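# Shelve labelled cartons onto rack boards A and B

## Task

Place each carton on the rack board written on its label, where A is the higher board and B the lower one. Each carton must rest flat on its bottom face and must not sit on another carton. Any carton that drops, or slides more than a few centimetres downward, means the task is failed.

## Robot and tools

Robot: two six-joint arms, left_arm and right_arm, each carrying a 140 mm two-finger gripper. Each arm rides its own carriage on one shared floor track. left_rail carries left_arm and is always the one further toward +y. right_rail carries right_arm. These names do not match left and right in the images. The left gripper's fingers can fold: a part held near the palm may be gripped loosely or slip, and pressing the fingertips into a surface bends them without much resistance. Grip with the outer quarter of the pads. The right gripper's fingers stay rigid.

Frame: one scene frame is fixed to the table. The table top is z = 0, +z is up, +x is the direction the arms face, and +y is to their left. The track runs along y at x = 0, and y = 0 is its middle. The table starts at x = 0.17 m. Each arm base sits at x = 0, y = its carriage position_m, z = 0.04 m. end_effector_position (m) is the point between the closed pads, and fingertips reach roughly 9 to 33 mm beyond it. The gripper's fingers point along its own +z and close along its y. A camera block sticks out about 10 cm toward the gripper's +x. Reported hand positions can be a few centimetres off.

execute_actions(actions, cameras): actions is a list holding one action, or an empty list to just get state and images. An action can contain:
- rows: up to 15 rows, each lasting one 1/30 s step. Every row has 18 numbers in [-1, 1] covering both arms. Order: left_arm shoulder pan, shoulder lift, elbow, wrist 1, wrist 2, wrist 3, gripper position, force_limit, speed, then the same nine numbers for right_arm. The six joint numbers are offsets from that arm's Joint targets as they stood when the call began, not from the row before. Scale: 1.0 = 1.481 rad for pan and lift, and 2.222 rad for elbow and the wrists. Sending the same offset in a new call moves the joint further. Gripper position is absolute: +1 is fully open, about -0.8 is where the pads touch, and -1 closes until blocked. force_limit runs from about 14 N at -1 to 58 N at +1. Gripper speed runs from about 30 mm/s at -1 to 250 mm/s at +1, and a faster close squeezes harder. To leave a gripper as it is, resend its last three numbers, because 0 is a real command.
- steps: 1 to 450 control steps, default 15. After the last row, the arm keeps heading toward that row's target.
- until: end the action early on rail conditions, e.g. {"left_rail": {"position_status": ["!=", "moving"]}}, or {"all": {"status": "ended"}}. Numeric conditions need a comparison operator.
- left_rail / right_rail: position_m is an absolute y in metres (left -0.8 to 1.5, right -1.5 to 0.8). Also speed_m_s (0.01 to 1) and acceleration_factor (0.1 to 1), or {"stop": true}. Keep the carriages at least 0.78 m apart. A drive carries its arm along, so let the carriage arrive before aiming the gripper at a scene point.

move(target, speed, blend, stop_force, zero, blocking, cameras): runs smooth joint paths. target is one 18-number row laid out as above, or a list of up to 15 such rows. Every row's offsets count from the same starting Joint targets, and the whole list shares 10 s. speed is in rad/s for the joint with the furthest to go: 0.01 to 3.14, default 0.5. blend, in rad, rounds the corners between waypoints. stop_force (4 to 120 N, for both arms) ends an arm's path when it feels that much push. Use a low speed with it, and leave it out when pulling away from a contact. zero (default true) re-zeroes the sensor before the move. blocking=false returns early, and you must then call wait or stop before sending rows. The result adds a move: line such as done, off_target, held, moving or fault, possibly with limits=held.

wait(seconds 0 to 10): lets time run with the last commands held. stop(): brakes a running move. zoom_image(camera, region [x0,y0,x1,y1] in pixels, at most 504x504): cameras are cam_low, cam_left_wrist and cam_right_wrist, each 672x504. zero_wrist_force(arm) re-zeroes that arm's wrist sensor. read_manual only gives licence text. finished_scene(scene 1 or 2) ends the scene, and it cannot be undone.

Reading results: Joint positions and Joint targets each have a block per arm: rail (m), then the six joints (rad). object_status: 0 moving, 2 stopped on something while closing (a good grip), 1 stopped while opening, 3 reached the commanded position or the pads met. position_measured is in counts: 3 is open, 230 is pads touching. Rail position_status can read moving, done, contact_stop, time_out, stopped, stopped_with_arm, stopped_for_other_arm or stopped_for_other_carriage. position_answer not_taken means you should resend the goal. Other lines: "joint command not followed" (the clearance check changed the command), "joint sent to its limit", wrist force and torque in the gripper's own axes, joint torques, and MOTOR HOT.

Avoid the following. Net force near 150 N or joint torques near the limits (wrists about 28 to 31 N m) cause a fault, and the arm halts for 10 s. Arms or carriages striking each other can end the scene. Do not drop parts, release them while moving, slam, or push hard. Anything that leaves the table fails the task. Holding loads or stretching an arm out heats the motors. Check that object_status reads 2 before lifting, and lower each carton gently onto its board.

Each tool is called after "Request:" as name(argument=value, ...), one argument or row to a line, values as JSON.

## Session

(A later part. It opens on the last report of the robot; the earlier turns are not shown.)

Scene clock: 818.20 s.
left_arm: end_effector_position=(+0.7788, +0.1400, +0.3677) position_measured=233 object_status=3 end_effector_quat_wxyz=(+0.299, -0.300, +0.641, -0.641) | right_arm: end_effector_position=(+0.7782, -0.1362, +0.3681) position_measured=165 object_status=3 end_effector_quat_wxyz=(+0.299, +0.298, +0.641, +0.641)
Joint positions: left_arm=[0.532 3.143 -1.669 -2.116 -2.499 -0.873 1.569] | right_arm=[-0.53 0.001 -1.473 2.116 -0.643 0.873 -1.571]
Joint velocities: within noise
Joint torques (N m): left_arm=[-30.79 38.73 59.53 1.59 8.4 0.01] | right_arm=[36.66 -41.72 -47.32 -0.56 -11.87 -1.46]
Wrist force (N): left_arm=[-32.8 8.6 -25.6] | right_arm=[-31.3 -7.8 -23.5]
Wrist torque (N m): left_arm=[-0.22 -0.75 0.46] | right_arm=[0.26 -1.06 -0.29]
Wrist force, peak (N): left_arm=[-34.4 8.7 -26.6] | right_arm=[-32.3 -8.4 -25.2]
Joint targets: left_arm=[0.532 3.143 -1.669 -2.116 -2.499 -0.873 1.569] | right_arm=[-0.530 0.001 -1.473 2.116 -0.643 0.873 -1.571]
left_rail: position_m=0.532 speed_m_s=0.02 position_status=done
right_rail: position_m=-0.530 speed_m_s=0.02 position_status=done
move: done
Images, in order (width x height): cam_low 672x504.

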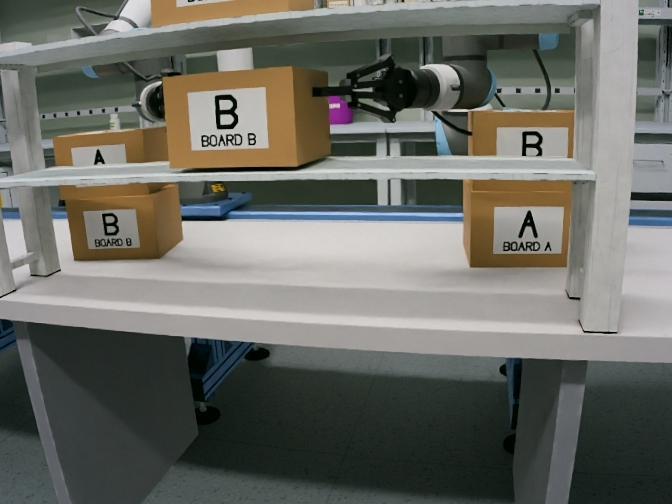

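Request:
move(
  target=[0, -0.012679, -0.006257, 0.014707, 0, 0, -1, 1, 0, 0, 0.012679, 0.006257, -0.014707, 0, 0, -0.286, 1, 0],
  speed=0.02,
  stop_force=8,
  cameras=["cam_low"],
)

Scene clock: 840.37 s.
left_arm: end_effector_position=(+0.7816, +0.1423, +0.3628) position_measured=233 object_status=3 end_effector_quat_wxyz=(+0.302, -0.301, +0.639, -0.640) | right_arm: end_effector_position=(+0.7783, -0.1362, +0.3604) position_measured=165 object_status=3 end_effector_quat_wxyz=(+0.299, +0.298, +0.641, +0.641)
Joint positions: left_arm=[0.532 3.143 -1.677 -2.119 -2.485 -0.88 1.569] | right_arm=[-0.53 0.001 -1.464 2.122 -0.659 0.873 -1.571]
Joint velocities: within noise
Joint torques (N m): left_arm=[0.76 51.55 41.55 2.86 2.19 0.1] | right_arm=[4.65 -59.91 -28.04 -1.85 -4.51 -1.21]
Wrist force (N): left_arm=[-17.9 10.0 -13.1] | right_arm=[-17.4 -1.1 -11.5]
Wrist torque (N m): left_arm=[-0.32 -0.22 0.47] | right_arm=[0.21 -0.82 0.26]
Wrist force, peak (N): left_arm=[-34.0 9.8 -26.3] | right_arm=[-33.9 -0.8 -23.4]
Joint targets: left_arm=[0.532 3.143 -1.677 -2.119 -2.485 -0.880 1.569] | right_arm=[-0.530 0.001 -1.464 2.122 -0.659 0.873 -1.571]
Tool commands: left_gripper/position=-1.0 left_gripper/force_limit=+1.0 left_gripper/speed=+0.003922 right_gripper/position=-0.286 right_gripper/force_limit=+1.0 right_gripper/speed=+0.0
FORCE FAULT: contact force on the left arm reached its limit, and that arm stopped for 10 seconds. The contact can be on any part of that arm, not only on its tool. That arm's remaining commands of this call were not run. That arm's target is now where it stood when the stop ended, not its last command. That arm accepts commands again.
left_rail: position_m=0.532 speed_m_s=0.02 position_status=done
right_rail: position_m=-0.530 speed_m_s=0.02 position_status=done
move: fault (left_arm), contact (right_arm; braked at the fault stop of left_arm); left_arm: the wrist 1 is farthest, 0.018 rad from its target; right_arm: the wrist 1 is farthest, 0.017 rad from its target
Images, in order (width x height): cam_low 672x504.

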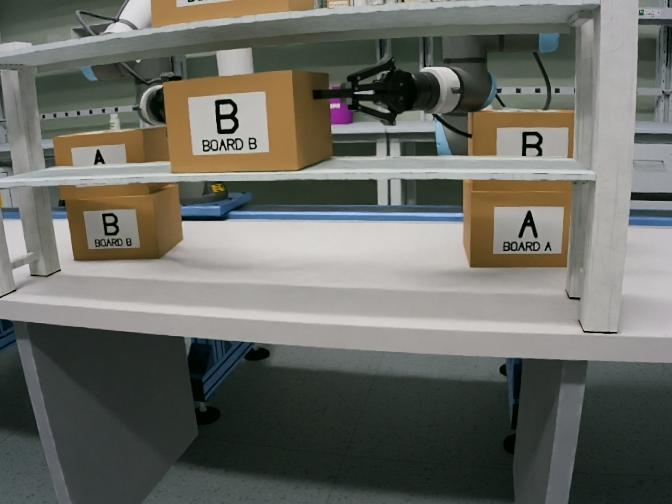

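Request:
move(
  target=[0, 0.002359, 0.001180, -0.011521, 0, 0, -1, 1, 0, 0, -0.002359, -0.001180, 0.007613, 0, 0, -0.286, 1, 0],
  speed=0.03,
  cameras=["cam_low", "cam_left_wrist", "cam_right_wrist"],
)

Scene clock: 897.93 s.
left_arm: end_effector_position=(+0.7793, +0.1423, +0.3607) position_measured=233 object_status=3 end_effector_quat_wxyz=(+0.296, -0.308, +0.642, -0.637) | right_arm: end_effector_position=(+0.7770, -0.1362, +0.3605) position_measured=165 object_status=3 end_effector_quat_wxyz=(+0.296, +0.302, +0.643, +0.639)
Joint positions: left_arm=[0.532 3.143 -1.673 -2.117 -2.51 -0.88 1.569] | right_arm=[-0.53 0.001 -1.467 2.12 -0.642 0.873 -1.571]
Joint velocities: within noise
Joint torques (N m): left_arm=[-9.93 78.43 55.19 0.18 9.88 -0.17] | right_arm=[3.64 -66.23 -46.85 0.05 -1.26 -1.4]
Wrist force (N): left_arm=[-18.6 6.2 -12.4] | right_arm=[-15.9 -7.4 -11.6]
Wrist torque (N m): left_arm=[-0.13 -0.32 0.42] | right_arm=[0.33 -0.85 -0.03]
Wrist force, peak (N): left_arm=[-19.1 8.6 -13.2] | right_arm=[-17.4 -2.3 -12.3]
Joint targets: left_arm=[0.532 3.143 -1.673 -2.117 -2.510 -0.880 1.569] | right_arm=[-0.530 0.001 -1.467 2.120 -0.642 0.873 -1.571]
left_rail: position_m=0.532 speed_m_s=0.02 position_status=done
right_rail: position_m=-0.530 speed_m_s=0.02 position_status=done
move: done
camera_calibration:
cam_left_wrist: T_world_to_cam=[[-0.0304814, 0.0121186, -0.999462, 0.391575], [0.337503, 0.941324, 0.00112057, -0.401173], [0.940831, -0.337287, -0.032783, -0.490571], [0, 0, 0, 1]] pos_world=[0.608877, 0.207425, 0.375731]
cam_right_wrist: T_world_to_cam=[[0.0145848, -0.0248961, 0.999584, -0.368136], [0.373698, -0.927111, -0.0285436, -0.404629], [0.927436, 0.373959, -0.00421816, -0.49205], [0, 0, 0, 1]] pos_world=[0.612923, -0.200295, 0.354358]

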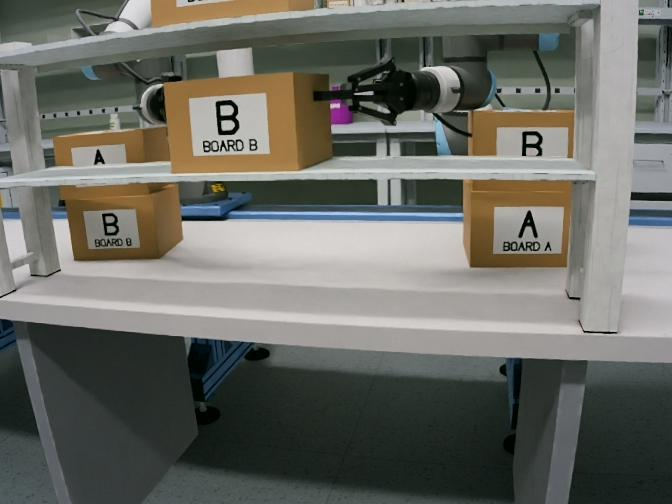

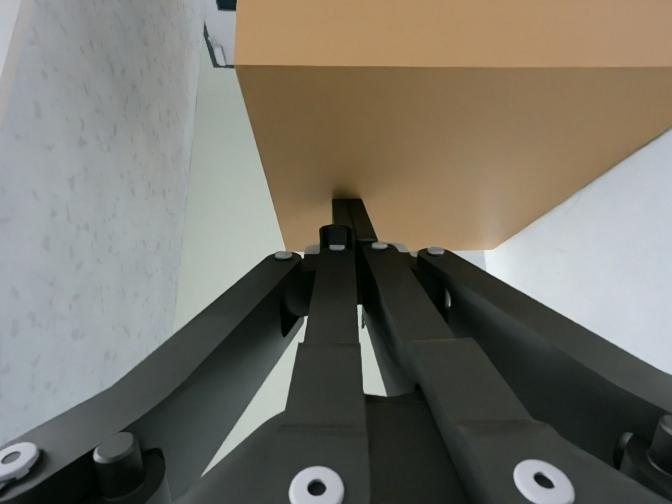

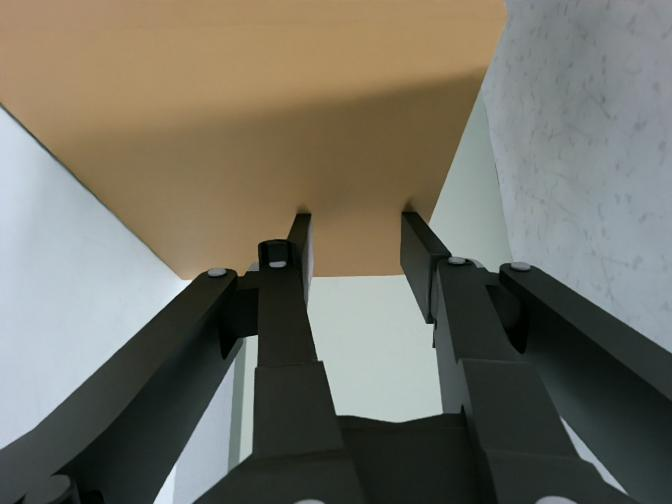

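Request:
move(
  target=[0, 0, 0, -0.0018, 0, 0, -1, 1, 0, 0, 0, 0, 0.0022, 0, 0, -0.286, 1, 0],
  speed=0.02,
  cameras=[],
)

Scene clock: 907.97 s.
left_arm: end_effector_position=(+0.7788, +0.1423, +0.3597) position_measured=233 object_status=3 end_effector_quat_wxyz=(+0.295, -0.309, +0.642, -0.637) | right_arm: end_effector_position=(+0.7764, -0.1362, +0.3594) position_measured=165 object_status=3 end_effector_quat_wxyz=(+0.294, +0.303, +0.643, +0.639)
Joint positions: left_arm=[0.532 3.143 -1.673 -2.117 -2.514 -0.88 1.569] | right_arm=[-0.53 0.001 -1.467 2.12 -0.637 0.873 -1.571]
Joint velocities: within noise
Joint torques (N m): left_arm=[-30.26 67.97 43.68 -1.09 9.89 -0.11] | right_arm=[4.68 -57.41 -36.83 2.4 -1.02 -1.33]
Wrist force (N): left_arm=[-18.7 -2.5 -10.4] | right_arm=[-17.6 3.5 -9.1]
Wrist torque (N m): left_arm=[0.03 -0.35 0.32] | right_arm=[0.02 -0.93 0.10]
Wrist force, peak (N): left_arm=[-19.1 4.7 -12.6] | right_arm=[-16.0 -7.8 -11.9]
Joint targets: left_arm=[0.532 3.143 -1.673 -2.117 -2.514 -0.880 1.569] | right_arm=[-0.530 0.001 -1.467 2.120 -0.637 0.873 -1.571]
left_rail: position_m=0.532 speed_m_s=0.02 position_status=done
right_rail: position_m=-0.530 speed_m_s=0.02 position_status=done
move: done
No camera images: "cameras" was empty.

Request:
execute_actions(
  actions=[
    {"left_rail": {"position_m": 0.549, "speed_m_s": 0.02}, "right_rail": {"position_m": -0.547, "speed_m_s": 0.02}, "steps": 60, "until": {"all": {"status": "ended"}}},
  ],
  cameras=["cam_low"],
)

Scene clock: 913.43 s.
left_arm: end_effector_position=(+0.7787, +0.1592, +0.3596) position_measured=233 object_status=3 end_effector_quat_wxyz=(+0.295, -0.309, +0.642, -0.636) | right_arm: end_effector_position=(+0.7763, -0.1535, +0.3593) position_measured=165 object_status=3 end_effector_quat_wxyz=(+0.294, +0.303, +0.643, +0.638)
Joint positions: left_arm=[0.549 3.143 -1.673 -2.117 -2.514 -0.88 1.569] | right_arm=[-0.547 0.001 -1.467 2.12 -0.637 0.873 -1.571]
Joint velocities: within noise
Joint torques (N m): left_arm=[10.21 33.51 38.74 4.13 -1.82 0.1] | right_arm=[4.05 -42.89 -42.33 -4.63 -2.64 -1.21]
Wrist force (N): left_arm=[-0.8 1.2 0.3] | right_arm=[-1.8 -0.6 1.9]
Wrist torque (N m): left_arm=[-0.09 0.20 0.36] | right_arm=[0.09 0.19 0.06]
Wrist force, peak (N): left_arm=[-19.4 -3.6 -9.9] | right_arm=[-18.6 4.3 -8.7]
Joint targets: left_arm=[0.549 3.143 -1.673 -2.117 -2.514 -0.880 1.569] | right_arm=[-0.547 0.001 -1.467 2.120 -0.637 0.873 -1.571]
Tool commands: left_gripper/position=-1.0 left_gripper/force_limit=+1.0 left_gripper/speed=+0.0 right_gripper/position=-0.286 right_gripper/force_limit=+1.0 right_gripper/speed=+0.0
left_rail: position_m=0.549 speed_m_s=0.02 position_status=done
right_rail: position_m=-0.547 speed_m_s=0.02 position_status=done
Images, in order (width x height): cam_low 672x504.

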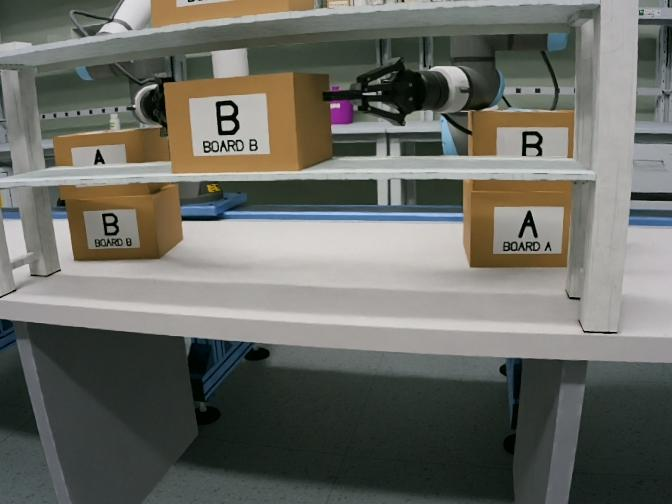

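Request:
move(
  target=[
    [0, 0.053465, -0.031910, 0.005642, 0.003285, 0, -1, 1, 0, 0, -0.054541, 0.030560, -0.001408, 0, 0, -0.286, 1, 0],
    [0, 0.120203, -0.062228, -0.008522, 0.003285, 0, -1, 1, 0, 0, -0.121278, 0.060878, 0.012756, 0, 0, -0.286, 1, 0],
    [0, 0.196685, -0.104469, -0.017257, 0.003285, 0, -1, 1, 0, 0, -0.197760, 0.103119, 0.021491, 0, 0, -0.286, 1, 0],
    [0, 0.307721, -0.153386, -0.042348, 0.003285, 0, -1, 1, 0, 0, -0.308797, 0.152035, 0.046582, 0, 0, -0.286, 1, 0],
    [0, 0.490467, -0.112660, -0.204877, 0.003285, 0, -1, 1, 0, 0, -0.491542, 0.111310, 0.209111, 0, 0, -0.286, 1, 0],
    [0, 0.490467, -0.112660, -0.204877, -0.153780, 0, -1, 1, 0, 0, -0.491542, 0.111310, 0.209111, 0.156931, 0, -0.286, 1, 0],
  ],
  speed=[0.12, 0.25, 0.25, 0.25, 0.3, 0.4],
  blend=[0.01, 0.02, 0.03, 0.04, 0.1, 0],
  cameras=["cam_low", "cam_right_wrist", "cam_left_wrist"],
)

Scene clock: 958.10 s.
left_arm: end_effector_position=(+0.5255, +0.2592, +0.5000) position_measured=233 object_status=3 end_effector_quat_wxyz=(+0.406, -0.406, +0.579, -0.579) | right_arm: end_effector_position=(+0.5248, -0.2560, +0.5005) position_measured=165 object_status=3 end_effector_quat_wxyz=(+0.406, +0.405, +0.579, +0.579)
Joint positions: left_arm=[0.549 3.143 -0.947 -2.367 -2.97 -1.221 1.569] | right_arm=[-0.547 0.001 -2.195 2.367 -0.172 1.221 -1.571]
Joint velocities: within noise
Joint torques (N m): left_arm=[12.86 17.1 61.63 0.18 -3.01 0.24] | right_arm=[4.9 -5.96 -50.06 0.24 2.86 -1.34]
Wrist force (N): left_arm=[-1.2 1.8 0.2] | right_arm=[-1.4 -0.6 2.2]
Wrist torque (N m): left_arm=[0.02 0.31 0.37] | right_arm=[0.02 0.16 0.00]
Wrist force, peak (N): left_arm=[-0.8 2.4 0.0] | right_arm=[-2.2 -0.5 2.9]
Joint targets: left_arm=[0.549 3.143 -0.947 -2.367 -2.970 -1.222 1.569] | right_arm=[-0.547 0.001 -2.195 2.367 -0.172 1.222 -1.571]
left_rail: position_m=0.549 speed_m_s=0.02 position_status=done
right_rail: position_m=-0.547 speed_m_s=0.02 position_status=done
move: done
camera_calibration:
cam_left_wrist: T_world_to_cam=[[-0.0170061, 0.00688417, -0.999832, 0.516092], [0.00270941, 0.999973, 0.00683906, -0.267819], [0.999852, -0.00259265, -0.0170243, -0.333503], [0, 0, 0, 1]] pos_world=[0.342956, 0.263394, 0.512159]
cam_right_wrist: T_world_to_cam=[[-0.00544111, -0.0248022, 0.999678, -0.496907], [0.0349372, -0.999087, -0.0245974, -0.259955], [0.999375, 0.0347921, 0.00630266, -0.342634], [0, 0, 0, 1]] pos_world=[0.348798, -0.260122, 0.492512]

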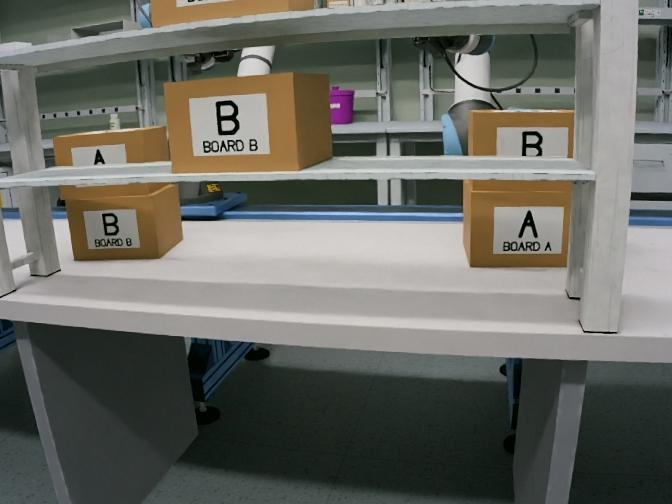

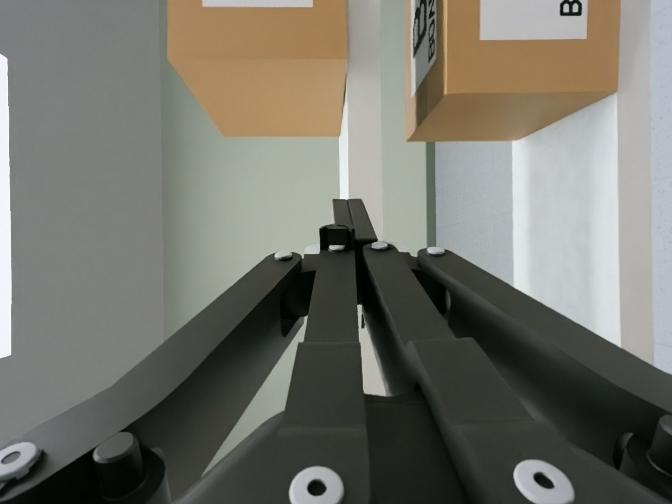

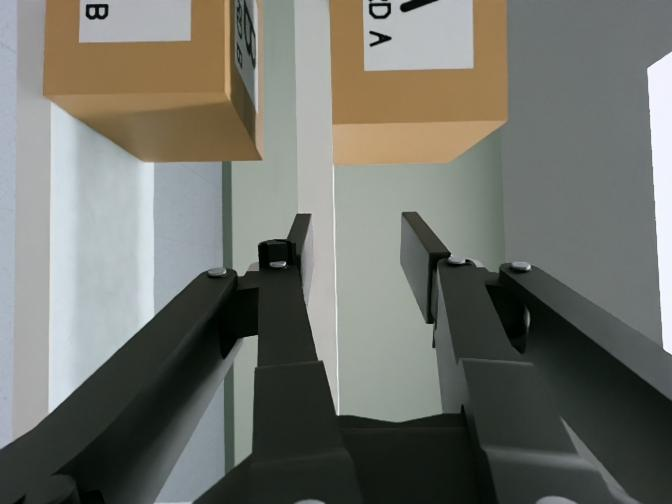

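Request:
execute_actions(
  actions=[
    {"right_rail": {"position_m": -0.966, "speed_m_s": 0.35, "acceleration_factor": 0.5}, "steps": 120, "until": {"all": {"status": "ended"}}},
  ],
  cameras=[],
)

Request:
execute_actions(
  actions=[
    {"left_rail": {"position_m": -0.042, "speed_m_s": 0.35, "acceleration_factor": 0.5}, "steps": 150, "until": {"all": {"status": "ended"}}},
  ],
  cameras=["cam_left_wrist", "cam_right_wrist"],
)

Scene clock: 1063.23 s.
left_arm: end_effector_position=(+0.5255, +0.2592, +0.5000) position_measured=233 object_status=3 end_effector_quat_wxyz=(+0.406, -0.406, +0.579, -0.579) | right_arm: end_effector_position=(+0.5248, -0.6750, +0.5005) position_measured=165 object_status=3 end_effector_quat_wxyz=(+0.406, +0.405, +0.579, +0.579) end_effector_velocity=(+0.000, -0.001, +0.000) end_effector_angular_velocity=(-0.001, +0.001, +0.000)
Joint positions: left_arm=[0.549 3.143 -0.947 -2.367 -2.97 -1.222 1.569] | right_arm=[-0.966 0.001 -2.195 2.367 -0.172 1.222 -1.571]
Joint velocities: left_arm=[within noise] | right_arm=[-0.001 0 0 0 0.001 0 -0.001]
Joint torques (N m): left_arm=[10.23 15.64 51.67 1.06 -1.95 0.13] | right_arm=[5.5 -5.37 -40.36 -0.84 2.78 -1.48]
Wrist force (N): left_arm=[-1.1 1.4 0.1] | right_arm=[-1.8 -0.6 2.0]
Wrist torque (N m): left_arm=[-0.06 0.30 0.37] | right_arm=[0.01 0.24 0.00]
Wrist force, peak (N): left_arm=[-1.1 2.0 0.2] | right_arm=[-2.4 -0.7 2.0]
Joint targets: left_arm=[0.549 3.143 -0.947 -2.367 -2.970 -1.222 1.569] | right_arm=[-0.966 0.001 -2.195 2.367 -0.172 1.222 -1.571]
Tool commands: left_gripper/position=-1.0 left_gripper/force_limit=+1.0 left_gripper/speed=+0.0 right_gripper/position=-0.286 right_gripper/force_limit=+1.0 right_gripper/speed=+0.0
left_rail: position_m=0.549 speed_m_s=0.02 position_status=done
right_rail: position_m=-0.966 speed_m_s=0.35 position_status=done
No camera images: "cameras" was empty.

Scene clock: 1066.23 s.
left_arm: end_effector_position=(+0.5255, -0.3317, +0.5000) position_measured=233 object_status=3 end_effector_quat_wxyz=(+0.406, -0.406, +0.579, -0.579) end_effector_velocity=(+0.000, -0.002, -0.001) end_effector_angular_velocity=(-0.001, +0.004, -0.002) | right_arm: end_effector_position=(+0.5248, -0.6750, +0.5005) position_measured=165 object_status=3 end_effector_quat_wxyz=(+0.406, +0.405, +0.579, +0.579)
Joint positions: left_arm=[-0.042 3.143 -0.947 -2.367 -2.97 -1.222 1.569] | right_arm=[-0.966 0.001 -2.195 2.367 -0.172 1.222 -1.571]
Joint velocities: left_arm=[-0.001 -0.002 -0.002 0 -0.001 0 -0.001] | right_arm=[within noise]
Joint torques (N m): left_arm=[10.97 15.78 46.04 2.25 -1.42 0.12] | right_arm=[5.16 -4.02 -35.72 -1.67 2.59 -1.47]
Wrist force (N): left_arm=[-1.1 1.7 0.3] | right_arm=[-1.7 -0.2 2.0]
Wrist torque (N m): left_arm=[0.02 0.28 0.37] | right_arm=[0.10 0.23 0.00]
Wrist force, peak (N): left_arm=[-2.4 1.5 -0.2] | right_arm=[-1.8 -0.2 2.2]
Joint targets: left_arm=[-0.042 3.143 -0.947 -2.367 -2.970 -1.222 1.569] | right_arm=[-0.966 0.001 -2.195 2.367 -0.172 1.222 -1.571]
Tool commands: left_gripper/position=-1.0 left_gripper/force_limit=+1.0 left_gripper/speed=+0.0 right_gripper/position=-0.286 right_gripper/force_limit=+1.0 right_gripper/speed=+0.0
left_rail: position_m=-0.042 speed_m_s=0.35 position_status=done
right_rail: position_m=-0.966 speed_m_s=0.35 position_status=done
camera_calibration:
cam_left_wrist: T_world_to_cam=[[-0.0170074, 0.00688324, -0.999832, 0.52016], [0.00250942, 0.999973, 0.00684153, 0.323133], [0.999852, -0.00239264, -0.0170242, -0.334969], [0, 0, 0, 1]] pos_world=[0.342956, -0.327506, 0.512159]
cam_right_wrist: T_world_to_cam=[[-0.00544603, -0.0248012, 0.999678, -0.507297], [0.0347375, -0.999094, -0.0245975, -0.678509], [0.999382, 0.0345923, 0.00630262, -0.328194], [0, 0, 0, 1]] pos_world=[0.348798, -0.679123, 0.492512]
Images, in order (width x height): cam_left_wrist 672x504, cam_right_wrist 672x504.

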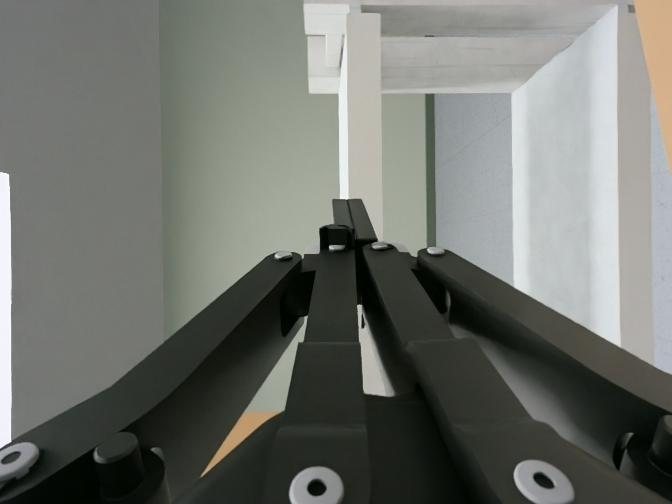

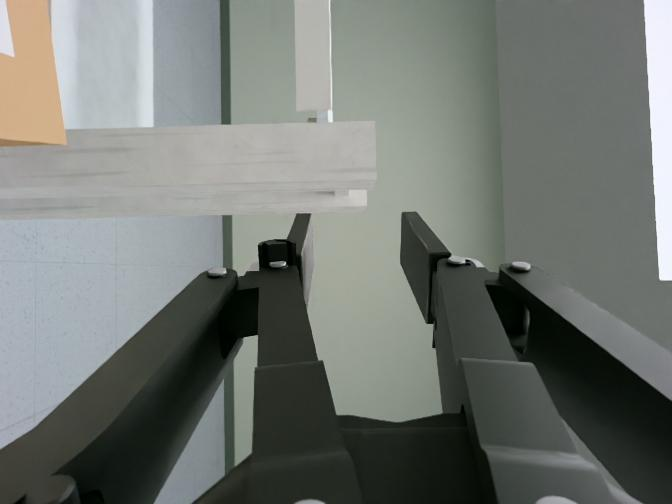

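Request:
move(
  target=[
    [0, -0.028728, -0.111241, 0.130388, 0, 0, -1, 1, 0, 0, 0.028728, 0.111241, -0.130388, 0, 0, -0.286, 1, 0],
    [0, -0.100885, -0.147612, 0.214854, 0, 0, -1, 1, 0, 0, 0.100885, 0.147612, -0.214854, 0, 0, -0.286, 1, 0],
    [0, -0.176791, -0.184011, 0.301845, 0, 0, -1, 1, 0, 0, 0.176791, 0.184011, -0.301845, 0, 0, -0.286, 1, 0],
  ],
  speed=0.25,
  blend=0.03,
  cameras=["cam_low", "cam_left_wrist", "cam_right_wrist"],
)

Scene clock: 1105.30 s.
left_arm: end_effector_position=(+0.4836, -0.3318, +0.2470) position_measured=233 object_status=3 end_effector_quat_wxyz=(+0.406, -0.407, +0.579, -0.579) | right_arm: end_effector_position=(+0.4831, -0.6750, +0.2475) position_measured=165 object_status=3 end_effector_quat_wxyz=(+0.406, +0.405, +0.579, +0.579)
Joint positions: left_arm=[-0.042 3.143 -1.208 -2.776 -2.299 -1.222 1.569] | right_arm=[-0.966 0.001 -1.934 2.776 -0.843 1.222 -1.571]
Joint velocities: within noise
Joint torques (N m): left_arm=[12.21 -20.55 26.48 6.83 -0.38 -0.01] | right_arm=[4.51 13.44 -23.85 -7.41 1.96 -1.57]
Wrist force (N): left_arm=[-1.0 1.8 0.2] | right_arm=[-1.7 -0.2 1.9]
Wrist torque (N m): left_arm=[0.03 0.26 0.37] | right_arm=[0.15 0.23 0.01]
Wrist force, peak (N): left_arm=[-0.9 2.4 -0.3] | right_arm=[-1.8 -0.4 2.6]
Joint targets: left_arm=[-0.042 3.143 -1.209 -2.776 -2.299 -1.222 1.569] | right_arm=[-0.966 0.001 -1.933 2.776 -0.843 1.222 -1.571]
left_rail: position_m=-0.042 speed_m_s=0.35 position_status=done
right_rail: position_m=-0.966 speed_m_s=0.35 position_status=done
move: done
camera_calibration:
cam_left_wrist: T_world_to_cam=[[-0.0170074, 0.00688324, -0.999832, 0.266491], [0.00250942, 0.999973, 0.00684153, 0.325069], [0.999852, -0.00239264, -0.0170242, -0.297383], [0, 0, 0, 1]] pos_world=[0.301056, -0.327606, 0.259159]
cam_right_wrist: T_world_to_cam=[[-0.00534614, -0.0247973, 0.999678, -0.254536], [0.034735, -0.999094, -0.024597, -0.683385], [0.999382, 0.0345924, 0.00620263, -0.284897], [0, 0, 0, 1]] pos_world=[0.307098, -0.679223, 0.239412]

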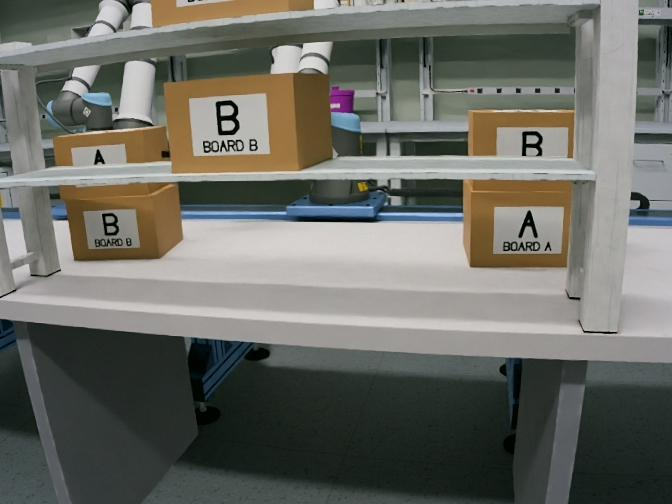

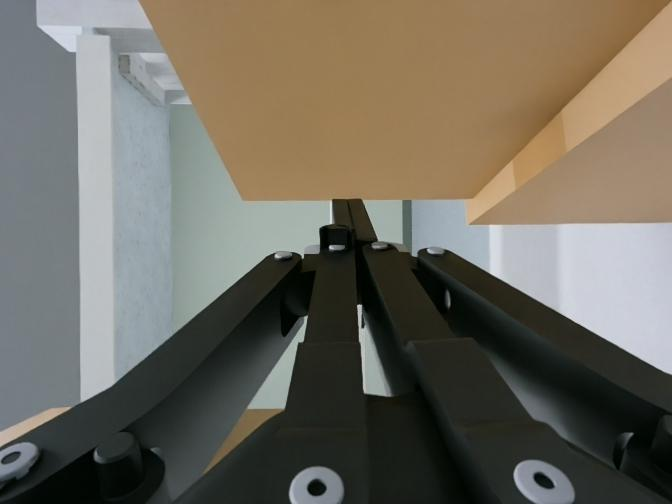

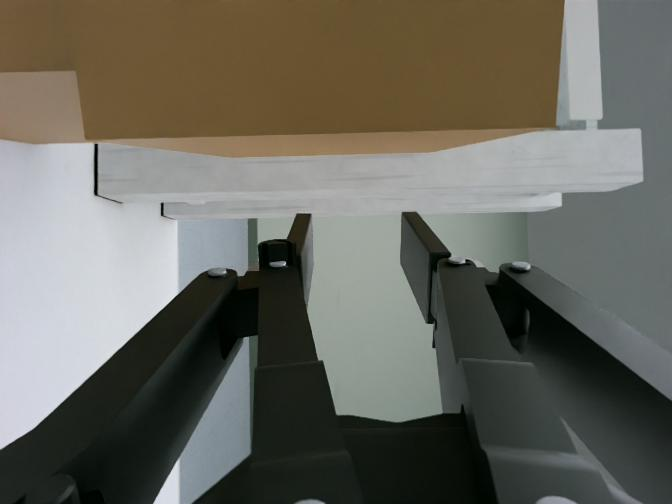

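Request:
move(
  target=[0, -0.074251, 0.024583, 0.024906, 0, 0, -1, 1, 0, 0, -0.079280, 0.019419, 0.033423, 0, 0, -0.286, 1, 0],
  speed=0.12,
  cameras=[],
)

Request:
execute_actions(
  actions=[
    {"left_rail": {"position_m": -0.064, "speed_m_s": 0.03, "acceleration_factor": 0.2}, "right_rail": {"position_m": -0.938, "speed_m_s": 0.03, "acceleration_factor": 0.2}, "steps": 90, "until": {"all": {"status": "ended"}}},
  ],
  cameras=["cam_left_wrist", "cam_right_wrist"],
)

Scene clock: 1141.83 s.
left_arm: end_effector_position=(+0.5153, -0.3318, +0.2474) position_measured=233 object_status=3 end_effector_quat_wxyz=(+0.406, -0.407, +0.579, -0.579) | right_arm: end_effector_position=(+0.4613, -0.6751, +0.2481) position_measured=165 object_status=3 end_effector_quat_wxyz=(+0.406, +0.405, +0.579, +0.579)
Joint positions: left_arm=[-0.042 3.143 -1.296 -2.733 -2.255 -1.222 1.569] | right_arm=[-0.966 0.001 -2.006 2.802 -0.797 1.222 -1.571]
Joint velocities: within noise
Joint torques (N m): left_arm=[10.23 -10 44.9 6.59 -0.18 0.06] | right_arm=[4.79 12.33 -39.16 -7.05 1.69 -1.3]
Wrist force (N): left_arm=[-1.2 1.5 0.1] | right_arm=[-2.3 -0.1 1.6]
Wrist torque (N m): left_arm=[-0.03 0.30 0.37] | right_arm=[0.16 0.36 0.00]
Wrist force, peak (N): left_arm=[-1.2 2.0 0.2] | right_arm=[-2.4 0.6 2.1]
Joint targets: left_arm=[-0.042 3.143 -1.296 -2.732 -2.255 -1.222 1.569] | right_arm=[-0.966 0.001 -2.006 2.802 -0.797 1.222 -1.571]
left_rail: position_m=-0.042 speed_m_s=0.35 position_status=done
right_rail: position_m=-0.966 speed_m_s=0.35 position_status=done
move: held (right_arm; a check stopped the path), off_target (left_arm; braked when a check withheld steps of right_arm); limits=held; left_arm: the shoulder lift is farthest, 0.023 rad from its target; right_arm: the shoulder lift is farthest, 0.045 rad from its target
joint command not followed: on one or more control steps a check withheld the commanded joint targets of the right arm, and it was not sent them on those steps.
cause: the commanded joint targets, or the way to them, would bring two parts of the arm too close to each other (joints 4 (elbow) to 6 (wrist 2) lie between them).
No camera images: "cameras" was empty.

Scene clock: 1143.20 s.
left_arm: end_effector_position=(+0.5154, -0.3538, +0.2474) position_measured=233 object_status=3 end_effector_quat_wxyz=(+0.406, -0.407, +0.579, -0.579) | right_arm: end_effector_position=(+0.4613, -0.6471, +0.2481) position_measured=165 object_status=3 end_effector_quat_wxyz=(+0.406, +0.405, +0.579, +0.579)
Joint positions: left_arm=[-0.064 3.143 -1.296 -2.732 -2.255 -1.222 1.569] | right_arm=[-0.938 0.001 -2.006 2.802 -0.797 1.222 -1.571]
Joint velocities: within noise
Joint torques (N m): left_arm=[10.26 -13.97 42.96 6.11 0.42 0.06] | right_arm=[4.52 17.74 -37.25 -6.31 1.62 -1.45]
Wrist force (N): left_arm=[-1.9 1.3 -2.5] | right_arm=[-3.5 -0.3 0.3]
Wrist torque (N m): left_arm=[-0.06 0.17 0.37] | right_arm=[0.24 0.30 -0.03]
Wrist force, peak (N): left_arm=[-2.5 1.2 -2.3] | right_arm=[-3.5 -0.5 0.6]
Joint targets: left_arm=[-0.064 3.143 -1.296 -2.732 -2.255 -1.222 1.569] | right_arm=[-0.938 0.001 -2.006 2.802 -0.797 1.222 -1.571]
Tool commands: left_gripper/position=-1.0 left_gripper/force_limit=+1.0 left_gripper/speed=+0.0 right_gripper/position=-0.286 right_gripper/force_limit=+1.0 right_gripper/speed=+0.0
left_rail: position_m=-0.064 speed_m_s=0.03 position_status=done
right_rail: position_m=-0.938 speed_m_s=0.03 position_status=done
camera_calibration:
cam_left_wrist: T_world_to_cam=[[-0.0171074, 0.00688269, -0.99983, 0.267616], [0.00251011, 0.999973, 0.00684073, 0.346986], [0.999851, -0.00239265, -0.0171242, -0.329198], [0, 0, 0, 1]] pos_world=[0.332856, -0.349606, 0.259559]
cam_right_wrist: T_world_to_cam=[[-0.00534614, -0.0247973, 0.999678, -0.254558], [0.034735, -0.999094, -0.024597, -0.654639], [0.999382, 0.0345924, 0.00620263, -0.264083], [0, 0, 0, 1]] pos_world=[0.285298, -0.651223, 0.240012]
Images, in order (width x height): cam_left_wrist 672x504, cam_right_wrist 672x504.

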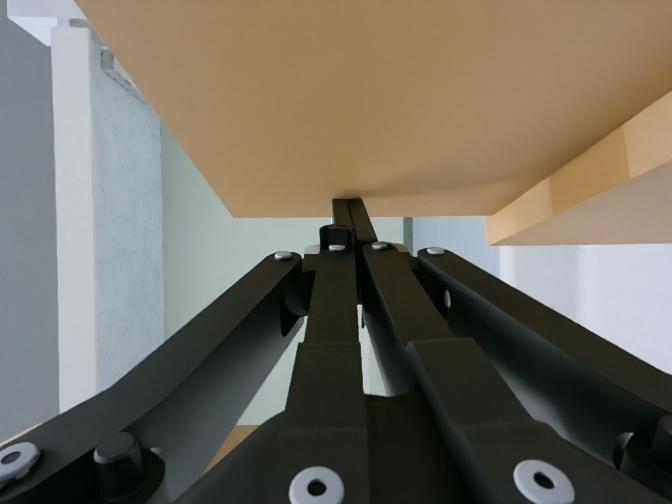

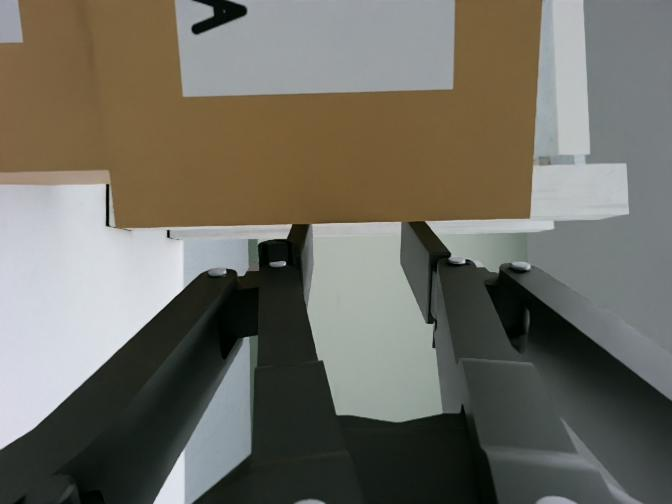

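Request:
execute_actions(
  actions=[
    {"left_rail": {"position_m": -0.070, "speed_m_s": 0.02, "acceleration_factor": 0.2}, "right_rail": {"position_m": -0.932, "speed_m_s": 0.02, "acceleration_factor": 0.2}, "steps": 60, "until": {"all": {"status": "ended"}}},
  ],
  cameras=[],
)

Request:
execute_actions(
  actions=[
    {"left_rail": {"position_m": -0.0745}, "right_rail": {"position_m": -0.9275}, "steps": 60, "until": {"all": {"status": "ended"}}},
  ],
  cameras=["cam_left_wrist", "cam_right_wrist"],
)

Scene clock: 1154.70 s.
left_arm: end_effector_position=(+0.5155, -0.3596, +0.2474) position_measured=233 object_status=3 end_effector_quat_wxyz=(+0.406, -0.407, +0.579, -0.579) | right_arm: end_effector_position=(+0.4614, -0.6411, +0.2481) position_measured=165 object_status=3 end_effector_quat_wxyz=(+0.406, +0.405, +0.579, +0.579)
Joint positions: left_arm=[-0.07 3.143 -1.296 -2.732 -2.255 -1.222 1.569] | right_arm=[-0.932 0.001 -2.006 2.802 -0.797 1.222 -1.571]
Joint velocities: within noise
Joint torques (N m): left_arm=[-7.08 -10.91 36.38 4.17 8.01 0.53] | right_arm=[-0.59 15.74 -31.03 -4.38 -5.47 -1.2]
Wrist force (N): left_arm=[-29.1 1.5 -5.2] | right_arm=[-26.4 3.0 -16.8]
Wrist torque (N m): left_arm=[-0.08 -0.80 0.38] | right_arm=[0.31 -0.09 -0.25]
Wrist force, peak (N): left_arm=[-29.1 1.5 -5.2] | right_arm=[-26.4 3.0 -16.8]
Joint targets: left_arm=[-0.070 3.143 -1.296 -2.732 -2.255 -1.222 1.569] | right_arm=[-0.932 0.001 -2.006 2.802 -0.797 1.222 -1.571]
Tool commands: left_gripper/position=-1.0 left_gripper/force_limit=+1.0 left_gripper/speed=+0.0 right_gripper/position=-0.286 right_gripper/force_limit=+1.0 right_gripper/speed=+0.0
left_rail: position_m=-0.070 speed_m_s=0.02 position_status=done
right_rail: position_m=-0.932 speed_m_s=0.02 position_status=done
No camera images: "cameras" was empty.

Scene clock: 1165.03 s.
left_arm: end_effector_position=(+0.5159, -0.3597, +0.2474) position_measured=233 object_status=3 end_effector_quat_wxyz=(+0.406, -0.407, +0.578, -0.578) | right_arm: end_effector_position=(+0.4613, -0.6365, +0.2481) position_measured=165 object_status=3 end_effector_quat_wxyz=(+0.406, +0.405, +0.579, +0.579)
Joint positions: left_arm=[-0.071 3.144 -1.296 -2.732 -2.255 -1.224 1.569] | right_arm=[-0.928 0.001 -2.006 2.802 -0.797 1.222 -1.571]
Joint velocities: within noise
Joint torques (N m): left_arm=[-29.67 8.8 34.2 3.4 15.86 -0.28] | right_arm=[34.39 16.03 -28.77 -0.03 -22.52 -1.38]
Wrist force (N): left_arm=[-59.6 1.4 -5.1] | right_arm=[-58.2 2.2 -28.8]
Wrist torque (N m): left_arm=[-0.08 -2.01 0.39] | right_arm=[0.26 -0.76 -0.40]
Wrist force, peak (N): left_arm=[-81.9 3.3 -8.6] | right_arm=[-77.4 7.2 -45.6]
Joint targets: left_arm=[-0.071 3.144 -1.296 -2.732 -2.255 -1.224 1.569] | right_arm=[-0.927 0.001 -2.006 2.802 -0.797 1.222 -1.571]
Tool commands: left_gripper/position=-1.0 left_gripper/force_limit=+1.0 left_gripper/speed=+0.003922 right_gripper/position=-0.286 right_gripper/force_limit=+1.0 right_gripper/speed=+0.0
TORQUE FAULT: the external load on joint 6 (wrist 2) of the left arm reached its load limit, and that arm stopped for 10 seconds. A torque fault puts only its own arm into a fault stop. That arm's remaining commands of this call were not run. That arm's target is now where it stood when the stop ended, not its last command. That arm keeps its grip as last carried out and accepts commands again: back off and push less far. That arm stops again whenever a joint's load reaches its limit.
left_rail: position_m=-0.071 speed_m_s=0.02 position_status=stopped_with_arm position_answer=taken
right_rail: position_m=-0.928 position_m_goal=-0.927 speed_m_s=0.02 position_status=done
camera_calibration:
cam_left_wrist: T_world_to_cam=[[-0.0171281, 0.00682923, -0.99983, 0.267657], [-0.000590604, 0.999976, 0.00684035, 0.354516], [0.999853, 0.000707665, -0.0171237, -0.328604], [0, 0, 0, 1]] pos_world=[0.33335, -0.356103, 0.259559]
cam_right_wrist: T_world_to_cam=[[-0.00534616, -0.0247968, 0.999678, -0.254297], [0.034735, -0.999094, -0.0245965, -0.644148], [0.999382, 0.0345924, 0.00620263, -0.264446], [0, 0, 0, 1]] pos_world=[0.285298, -0.640723, 0.240012]
Images, in order (width x height): cam_left_wrist 672x504, cam_right_wrist 672x504.

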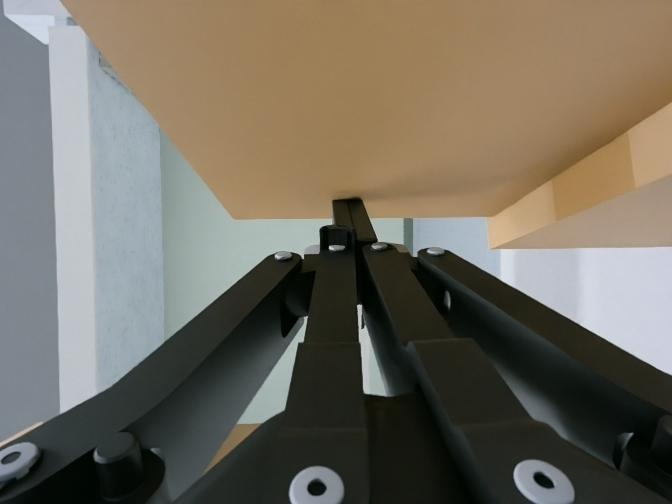

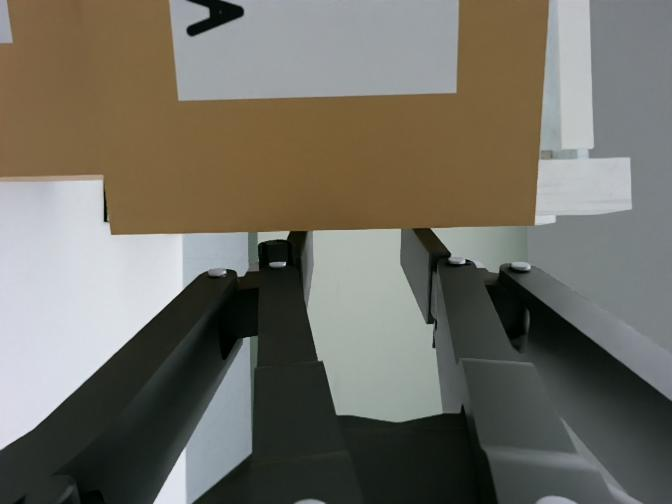

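Request:
execute_actions(
  actions=[
    {"left_rail": {"position_m": -0.058, "speed_m_s": 0.02, "acceleration_factor": 0.2}, "right_rail": {"position_m": -0.941, "speed_m_s": 0.02, "acceleration_factor": 0.2}, "steps": 60, "until": {"all": {"status": "ended"}}},
  ],
  cameras=[],
)

Scene clock: 1205.20 s.
left_arm: end_effector_position=(+0.5159, -0.3467, +0.2474) position_measured=233 object_status=3 end_effector_quat_wxyz=(+0.406, -0.407, +0.578, -0.578) | right_arm: end_effector_position=(+0.4613, -0.6500, +0.2481) position_measured=165 object_status=3 end_effector_quat_wxyz=(+0.406, +0.405, +0.579, +0.579)
Joint positions: left_arm=[-0.058 3.144 -1.296 -2.732 -2.255 -1.224 1.569] | right_arm=[-0.941 0.001 -2.006 2.802 -0.797 1.222 -1.571]
Joint velocities: within noise
Joint torques (N m): left_arm=[11.7 8.56 35.04 3.15 -2.27 -0.04] | right_arm=[-14.29 13.65 -29.22 -0.2 2.89 -1.42]
Wrist force (N): left_arm=[-1.0 1.2 -0.1] | right_arm=[1.7 1.7 -5.4]
Wrist torque (N m): left_arm=[-0.10 0.25 0.38] | right_arm=[0.58 -0.54 0.01]
Wrist force, peak (N): left_arm=[-61.3 1.6 -5.1] | right_arm=[-58.2 1.9 -28.6]
Joint targets: left_arm=[-0.058 3.144 -1.296 -2.732 -2.255 -1.224 1.569] | right_arm=[-0.941 0.001 -2.006 2.802 -0.797 1.222 -1.571]
Tool commands: left_gripper/position=-1.0 left_gripper/force_limit=+1.0 left_gripper/speed=+0.003922 right_gripper/position=-0.286 right_gripper/force_limit=+1.0 right_gripper/speed=+0.0
left_rail: position_m=-0.058 speed_m_s=0.02 position_status=done
right_rail: position_m=-0.941 speed_m_s=0.02 position_status=done
No camera images: "cameras" was empty.

Request:
move(
  target=[-0.000675, 0.135230, -0.026715, -0.063502, 0.001035, 0, -1, 1, 0, 0, 0.068999, -0.030540, -0.014999, 0, 0, -0.286, 1, 0],
  speed=0.12,
  cameras=["cam_left_wrist", "cam_right_wrist"],
)

Scene clock: 1217.40 s.
left_arm: end_effector_position=(+0.4600, -0.3480, +0.2577) position_measured=233 object_status=3 end_effector_quat_wxyz=(+0.405, -0.407, +0.579, -0.579) | right_arm: end_effector_position=(+0.5049, -0.6500, +0.2577) position_measured=165 object_status=3 end_effector_quat_wxyz=(+0.405, +0.405, +0.580, +0.579)
Joint positions: left_arm=[-0.058 3.143 -1.096 -2.792 -2.396 -1.222 1.569] | right_arm=[-0.941 0.001 -1.904 2.735 -0.831 1.222 -1.571]
Joint velocities: within noise
Joint torques (N m): left_arm=[-16.49 17.19 28.9 0.36 2.64 -0.09] | right_arm=[-14.51 11.39 -38.46 -7.15 2.89 -1.68]
Wrist force (N): left_arm=[-1.0 1.6 0.0] | right_arm=[2.1 1.4 -5.2]
Wrist torque (N m): left_arm=[-0.02 0.26 0.39] | right_arm=[0.52 -0.63 0.01]
Wrist force, peak (N): left_arm=[-1.3 1.7 0.3] | right_arm=[2.3 1.7 -5.5]
Joint targets: left_arm=[-0.058 3.143 -1.096 -2.792 -2.396 -1.222 1.569] | right_arm=[-0.941 0.001 -1.904 2.735 -0.831 1.222 -1.571]
left_rail: position_m=-0.058 speed_m_s=0.02 position_status=done
right_rail: position_m=-0.941 speed_m_s=0.02 position_status=done
move: done
camera_calibration:
cam_left_wrist: T_world_to_cam=[[-0.017206, 0.0068856, -0.999828, 0.276953], [0.00271084, 0.999973, 0.00683995, 0.341099], [0.999848, -0.00259269, -0.0172242, -0.273657], [0, 0, 0, 1]] pos_world=[0.277456, -0.343706, 0.269859]
cam_right_wrist: T_world_to_cam=[[-0.00434329, -0.0248574, 0.999682, -0.264561], [0.0347099, -0.999092, -0.0246919, -0.658877], [0.999388, 0.0345916, 0.00520215, -0.307367], [0, 0, 0, 1]] pos_world=[0.328899, -0.654223, 0.249806]
Images, in order (width x height): cam_left_wrist 672x504, cam_right_wrist 672x504.

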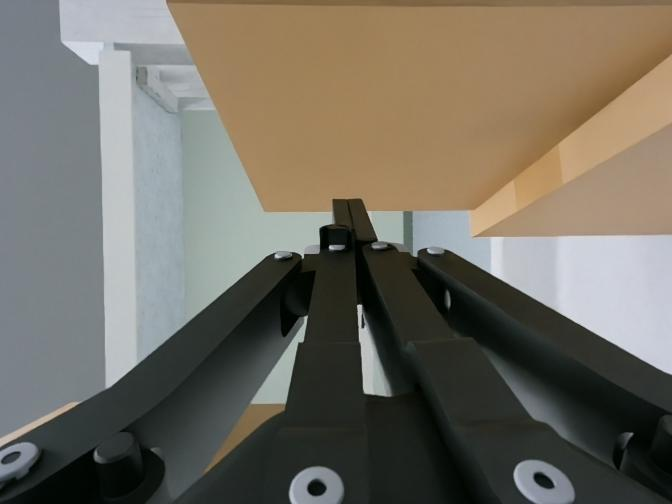

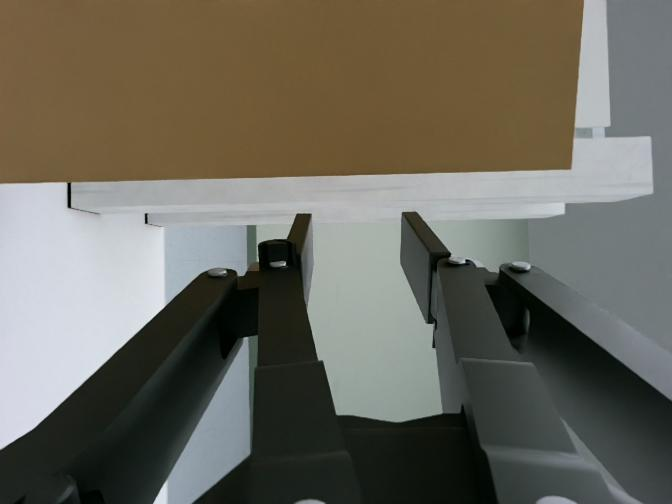

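Request:
execute_actions(
  actions=[
    {"left_rail": {"position_m": -0.075, "speed_m_s": 0.02, "acceleration_factor": 0.2}, "right_rail": {"position_m": -0.929, "speed_m_s": 0.02, "acceleration_factor": 0.2}, "steps": 60, "until": {"all": {"status": "ended"}}},
  ],
  cameras=[],
)

Request:
execute_actions(
  actions=[
    {"left_rail": {"position_m": -0.0775}, "right_rail": {"position_m": -0.9265}, "steps": 40, "until": {"all": {"status": "ended"}}},
  ],
  cameras=[],
)

Scene clock: 1231.23 s.
left_arm: end_effector_position=(+0.4600, -0.3650, +0.2576) position_measured=233 object_status=3 end_effector_quat_wxyz=(+0.405, -0.407, +0.579, -0.579) | right_arm: end_effector_position=(+0.5050, -0.6380, +0.2577) position_measured=165 object_status=3 end_effector_quat_wxyz=(+0.405, +0.405, +0.580, +0.579)
Joint positions: left_arm=[-0.075 3.143 -1.096 -2.792 -2.396 -1.222 1.569] | right_arm=[-0.929 0.001 -1.904 2.735 -0.831 1.222 -1.571]
Joint velocities: within noise
Joint torques (N m): left_arm=[-16.06 16.29 36.82 1.29 1.88 -0.06] | right_arm=[-11.86 9.41 -31.48 -4.58 2.91 -1.45]
Wrist force (N): left_arm=[-1.0 1.8 0.6] | right_arm=[2.0 1.4 -5.2]
Wrist torque (N m): left_arm=[0.03 0.26 0.38] | right_arm=[0.53 -0.61 0.01]
Wrist force, peak (N): left_arm=[-1.1 2.2 0.3] | right_arm=[2.1 1.5 -5.6]
Joint targets: left_arm=[-0.075 3.143 -1.096 -2.792 -2.396 -1.222 1.569] | right_arm=[-0.929 0.001 -1.904 2.735 -0.831 1.222 -1.571]
Tool commands: left_gripper/position=-1.0 left_gripper/force_limit=+1.0 left_gripper/speed=+0.0 right_gripper/position=-0.286 right_gripper/force_limit=+1.0 right_gripper/speed=+0.0
left_rail: position_m=-0.075 speed_m_s=0.02 position_status=done
right_rail: position_m=-0.929 speed_m_s=0.02 position_status=done
No camera images: "cameras" was empty.

Scene clock: 1231.73 s.
left_arm: end_effector_position=(+0.4600, -0.3675, +0.2576) position_measured=233 object_status=3 end_effector_quat_wxyz=(+0.405, -0.407, +0.579, -0.579) | right_arm: end_effector_position=(+0.5050, -0.6355, +0.2577) position_measured=165 object_status=3 end_effector_quat_wxyz=(+0.405, +0.405, +0.580, +0.579)
Joint positions: left_arm=[-0.078 3.143 -1.096 -2.792 -2.396 -1.222 1.569] | right_arm=[-0.926 0.001 -1.904 2.735 -0.831 1.222 -1.571]
Joint velocities: within noise
Joint torques (N m): left_arm=[-13.53 15.87 36.92 1.22 1.64 -0.46] | right_arm=[-10.82 8.29 -30.68 -4.29 2.74 -1.31]
Wrist force (N): left_arm=[-2.0 1.9 0.0] | right_arm=[2.0 1.2 -5.2]
Wrist torque (N m): left_arm=[-0.01 0.19 0.39] | right_arm=[0.48 -0.60 0.01]
Wrist force, peak (N): left_arm=[-1.9 2.2 -0.2] | right_arm=[2.1 1.6 -5.3]
Joint targets: left_arm=[-0.077 3.143 -1.096 -2.792 -2.396 -1.222 1.569] | right_arm=[-0.926 0.001 -1.904 2.735 -0.831 1.222 -1.571]
Tool commands: left_gripper/position=-1.0 left_gripper/force_limit=+1.0 left_gripper/speed=+0.0 right_gripper/position=-0.286 right_gripper/force_limit=+1.0 right_gripper/speed=+0.0
left_rail: position_m=-0.078 position_m_goal=-0.077 speed_m_s=0.02 position_status=done
right_rail: position_m=-0.926 position_m_goal=-0.927 speed_m_s=0.02 position_status=done
No camera images: "cameras" was empty.

Request:
execute_actions(
  actions=[
    {"left_rail": {"position_m": -0.0785}, "right_rail": {"position_m": -0.9240}, "steps": 40, "until": {"all": {"status": "ended"}}},
  ],
  cameras=[],
)

Request:
execute_actions(
  actions=[
    {"right_rail": {"position_m": -0.9222}, "steps": 40, "until": {"all": {"status": "ended"}}},
  ],
  cameras=[],
)

Scene clock: 1236.20 s.
left_arm: end_effector_position=(+0.4600, -0.3684, +0.2576) position_measured=233 object_status=3 end_effector_quat_wxyz=(+0.405, -0.407, +0.579, -0.579) | right_arm: end_effector_position=(+0.5050, -0.6331, +0.2577) position_measured=165 object_status=3 end_effector_quat_wxyz=(+0.405, +0.405, +0.580, +0.579)
Joint positions: left_arm=[-0.078 3.143 -1.096 -2.792 -2.396 -1.222 1.569] | right_arm=[-0.924 0.001 -1.904 2.735 -0.831 1.222 -1.571]
Joint velocities: within noise
Joint torques (N m): left_arm=[-13.64 16.19 42.67 2.03 1.04 -0.1] | right_arm=[-10.42 8.41 -24 -2.67 2.91 -1.62]
Wrist force (N): left_arm=[-7.6 1.0 -3.3] | right_arm=[2.2 1.5 -5.2]
Wrist torque (N m): left_arm=[0.03 0.11 0.38] | right_arm=[0.53 -0.64 0.01]
Wrist force, peak (N): left_arm=[-8.0 1.2 -3.9] | right_arm=[2.1 1.3 -5.6]
Joint targets: left_arm=[-0.078 3.143 -1.096 -2.792 -2.396 -1.222 1.569] | right_arm=[-0.924 0.001 -1.904 2.735 -0.831 1.222 -1.571]
Tool commands: left_gripper/position=-1.0 left_gripper/force_limit=+1.0 left_gripper/speed=+0.0 right_gripper/position=-0.286 right_gripper/force_limit=+1.0 right_gripper/speed=+0.0
left_rail: position_m=-0.078 position_m_goal=-0.079 speed_m_s=0.02 position_status=done
right_rail: position_m=-0.924 speed_m_s=0.02 position_status=done
No camera images: "cameras" was empty.

Scene clock: 1236.67 s.
left_arm: end_effector_position=(+0.4600, -0.3685, +0.2576) position_measured=233 object_status=3 end_effector_quat_wxyz=(+0.405, -0.407, +0.579, -0.579) | right_arm: end_effector_position=(+0.5050, -0.6313, +0.2577) position_measured=165 object_status=3 end_effector_quat_wxyz=(+0.406, +0.405, +0.580, +0.579)
Joint positions: left_arm=[-0.079 3.143 -1.096 -2.792 -2.396 -1.222 1.569] | right_arm=[-0.922 0.001 -1.904 2.735 -0.831 1.222 -1.571]
Joint velocities: within noise
Joint torques (N m): left_arm=[-12.93 15.77 43.52 1.68 1.37 -0.29] | right_arm=[-9.51 7.63 -23.99 -2.15 -1.13 -1.67]
Wrist force (N): left_arm=[-6.8 0.6 -4.7] | right_arm=[-8.5 2.0 -9.7]
Wrist torque (N m): left_arm=[0.01 0.08 0.37] | right_arm=[0.57 -0.84 -0.19]
Wrist force, peak (N): left_arm=[-7.7 0.8 -3.3] | right_arm=[-8.5 1.8 -10.7]
Joint targets: left_arm=[-0.078 3.143 -1.096 -2.792 -2.396 -1.222 1.569] | right_arm=[-0.922 0.001 -1.904 2.735 -0.831 1.222 -1.571]
Tool commands: left_gripper/position=-1.0 left_gripper/force_limit=+1.0 left_gripper/speed=+0.0 right_gripper/position=-0.286 right_gripper/force_limit=+1.0 right_gripper/speed=+0.0
left_rail: position_m=-0.079 speed_m_s=0.02 position_status=done
right_rail: position_m=-0.922 speed_m_s=0.02 position_status=done
No camera images: "cameras" was empty.

Request:
move(
  target=[0, -0.025355, 0.006218, 0.010682, 0, 0, -1, 1, 0, 0, -0.022604, 0.006658, 0.008408, 0, 0, -0.286, 1, 0],
  speed=0.05,
  cameras=[],
)

Scene clock: 1249.17 s.
left_arm: end_effector_position=(+0.4712, -0.3684, +0.2579) position_measured=233 object_status=3 end_effector_quat_wxyz=(+0.406, -0.407, +0.579, -0.579) | right_arm: end_effector_position=(+0.4936, -0.6312, +0.2580) position_measured=165 object_status=3 end_effector_quat_wxyz=(+0.405, +0.405, +0.580, +0.579)
Joint positions: left_arm=[-0.079 3.143 -1.133 -2.778 -2.372 -1.222 1.569] | right_arm=[-0.922 0.001 -1.937 2.749 -0.812 1.222 -1.571]
Joint velocities: within noise
Joint torques (N m): left_arm=[-14.26 -23.04 52.89 7.39 6.69 -0.39] | right_arm=[12.25 -16.47 -24.8 -0.6 -7.36 -1.4]
Wrist force (N): left_arm=[-30.0 2.1 -14.8] | right_arm=[-30.1 -4.5 -12.2]
Wrist torque (N m): left_arm=[0.07 -0.74 0.39] | right_arm=[0.81 -1.41 -0.34]
Wrist force, peak (N): left_arm=[-30.3 1.0 -14.9] | right_arm=[-30.1 -4.6 -12.4]
Joint targets: left_arm=[-0.078 3.143 -1.134 -2.778 -2.372 -1.222 1.569] | right_arm=[-0.922 0.001 -1.937 2.749 -0.812 1.222 -1.571]
left_rail: position_m=-0.079 speed_m_s=0.02 position_status=done
right_rail: position_m=-0.922 speed_m_s=0.02 position_status=done
move: done
No camera images: "cameras" was empty.


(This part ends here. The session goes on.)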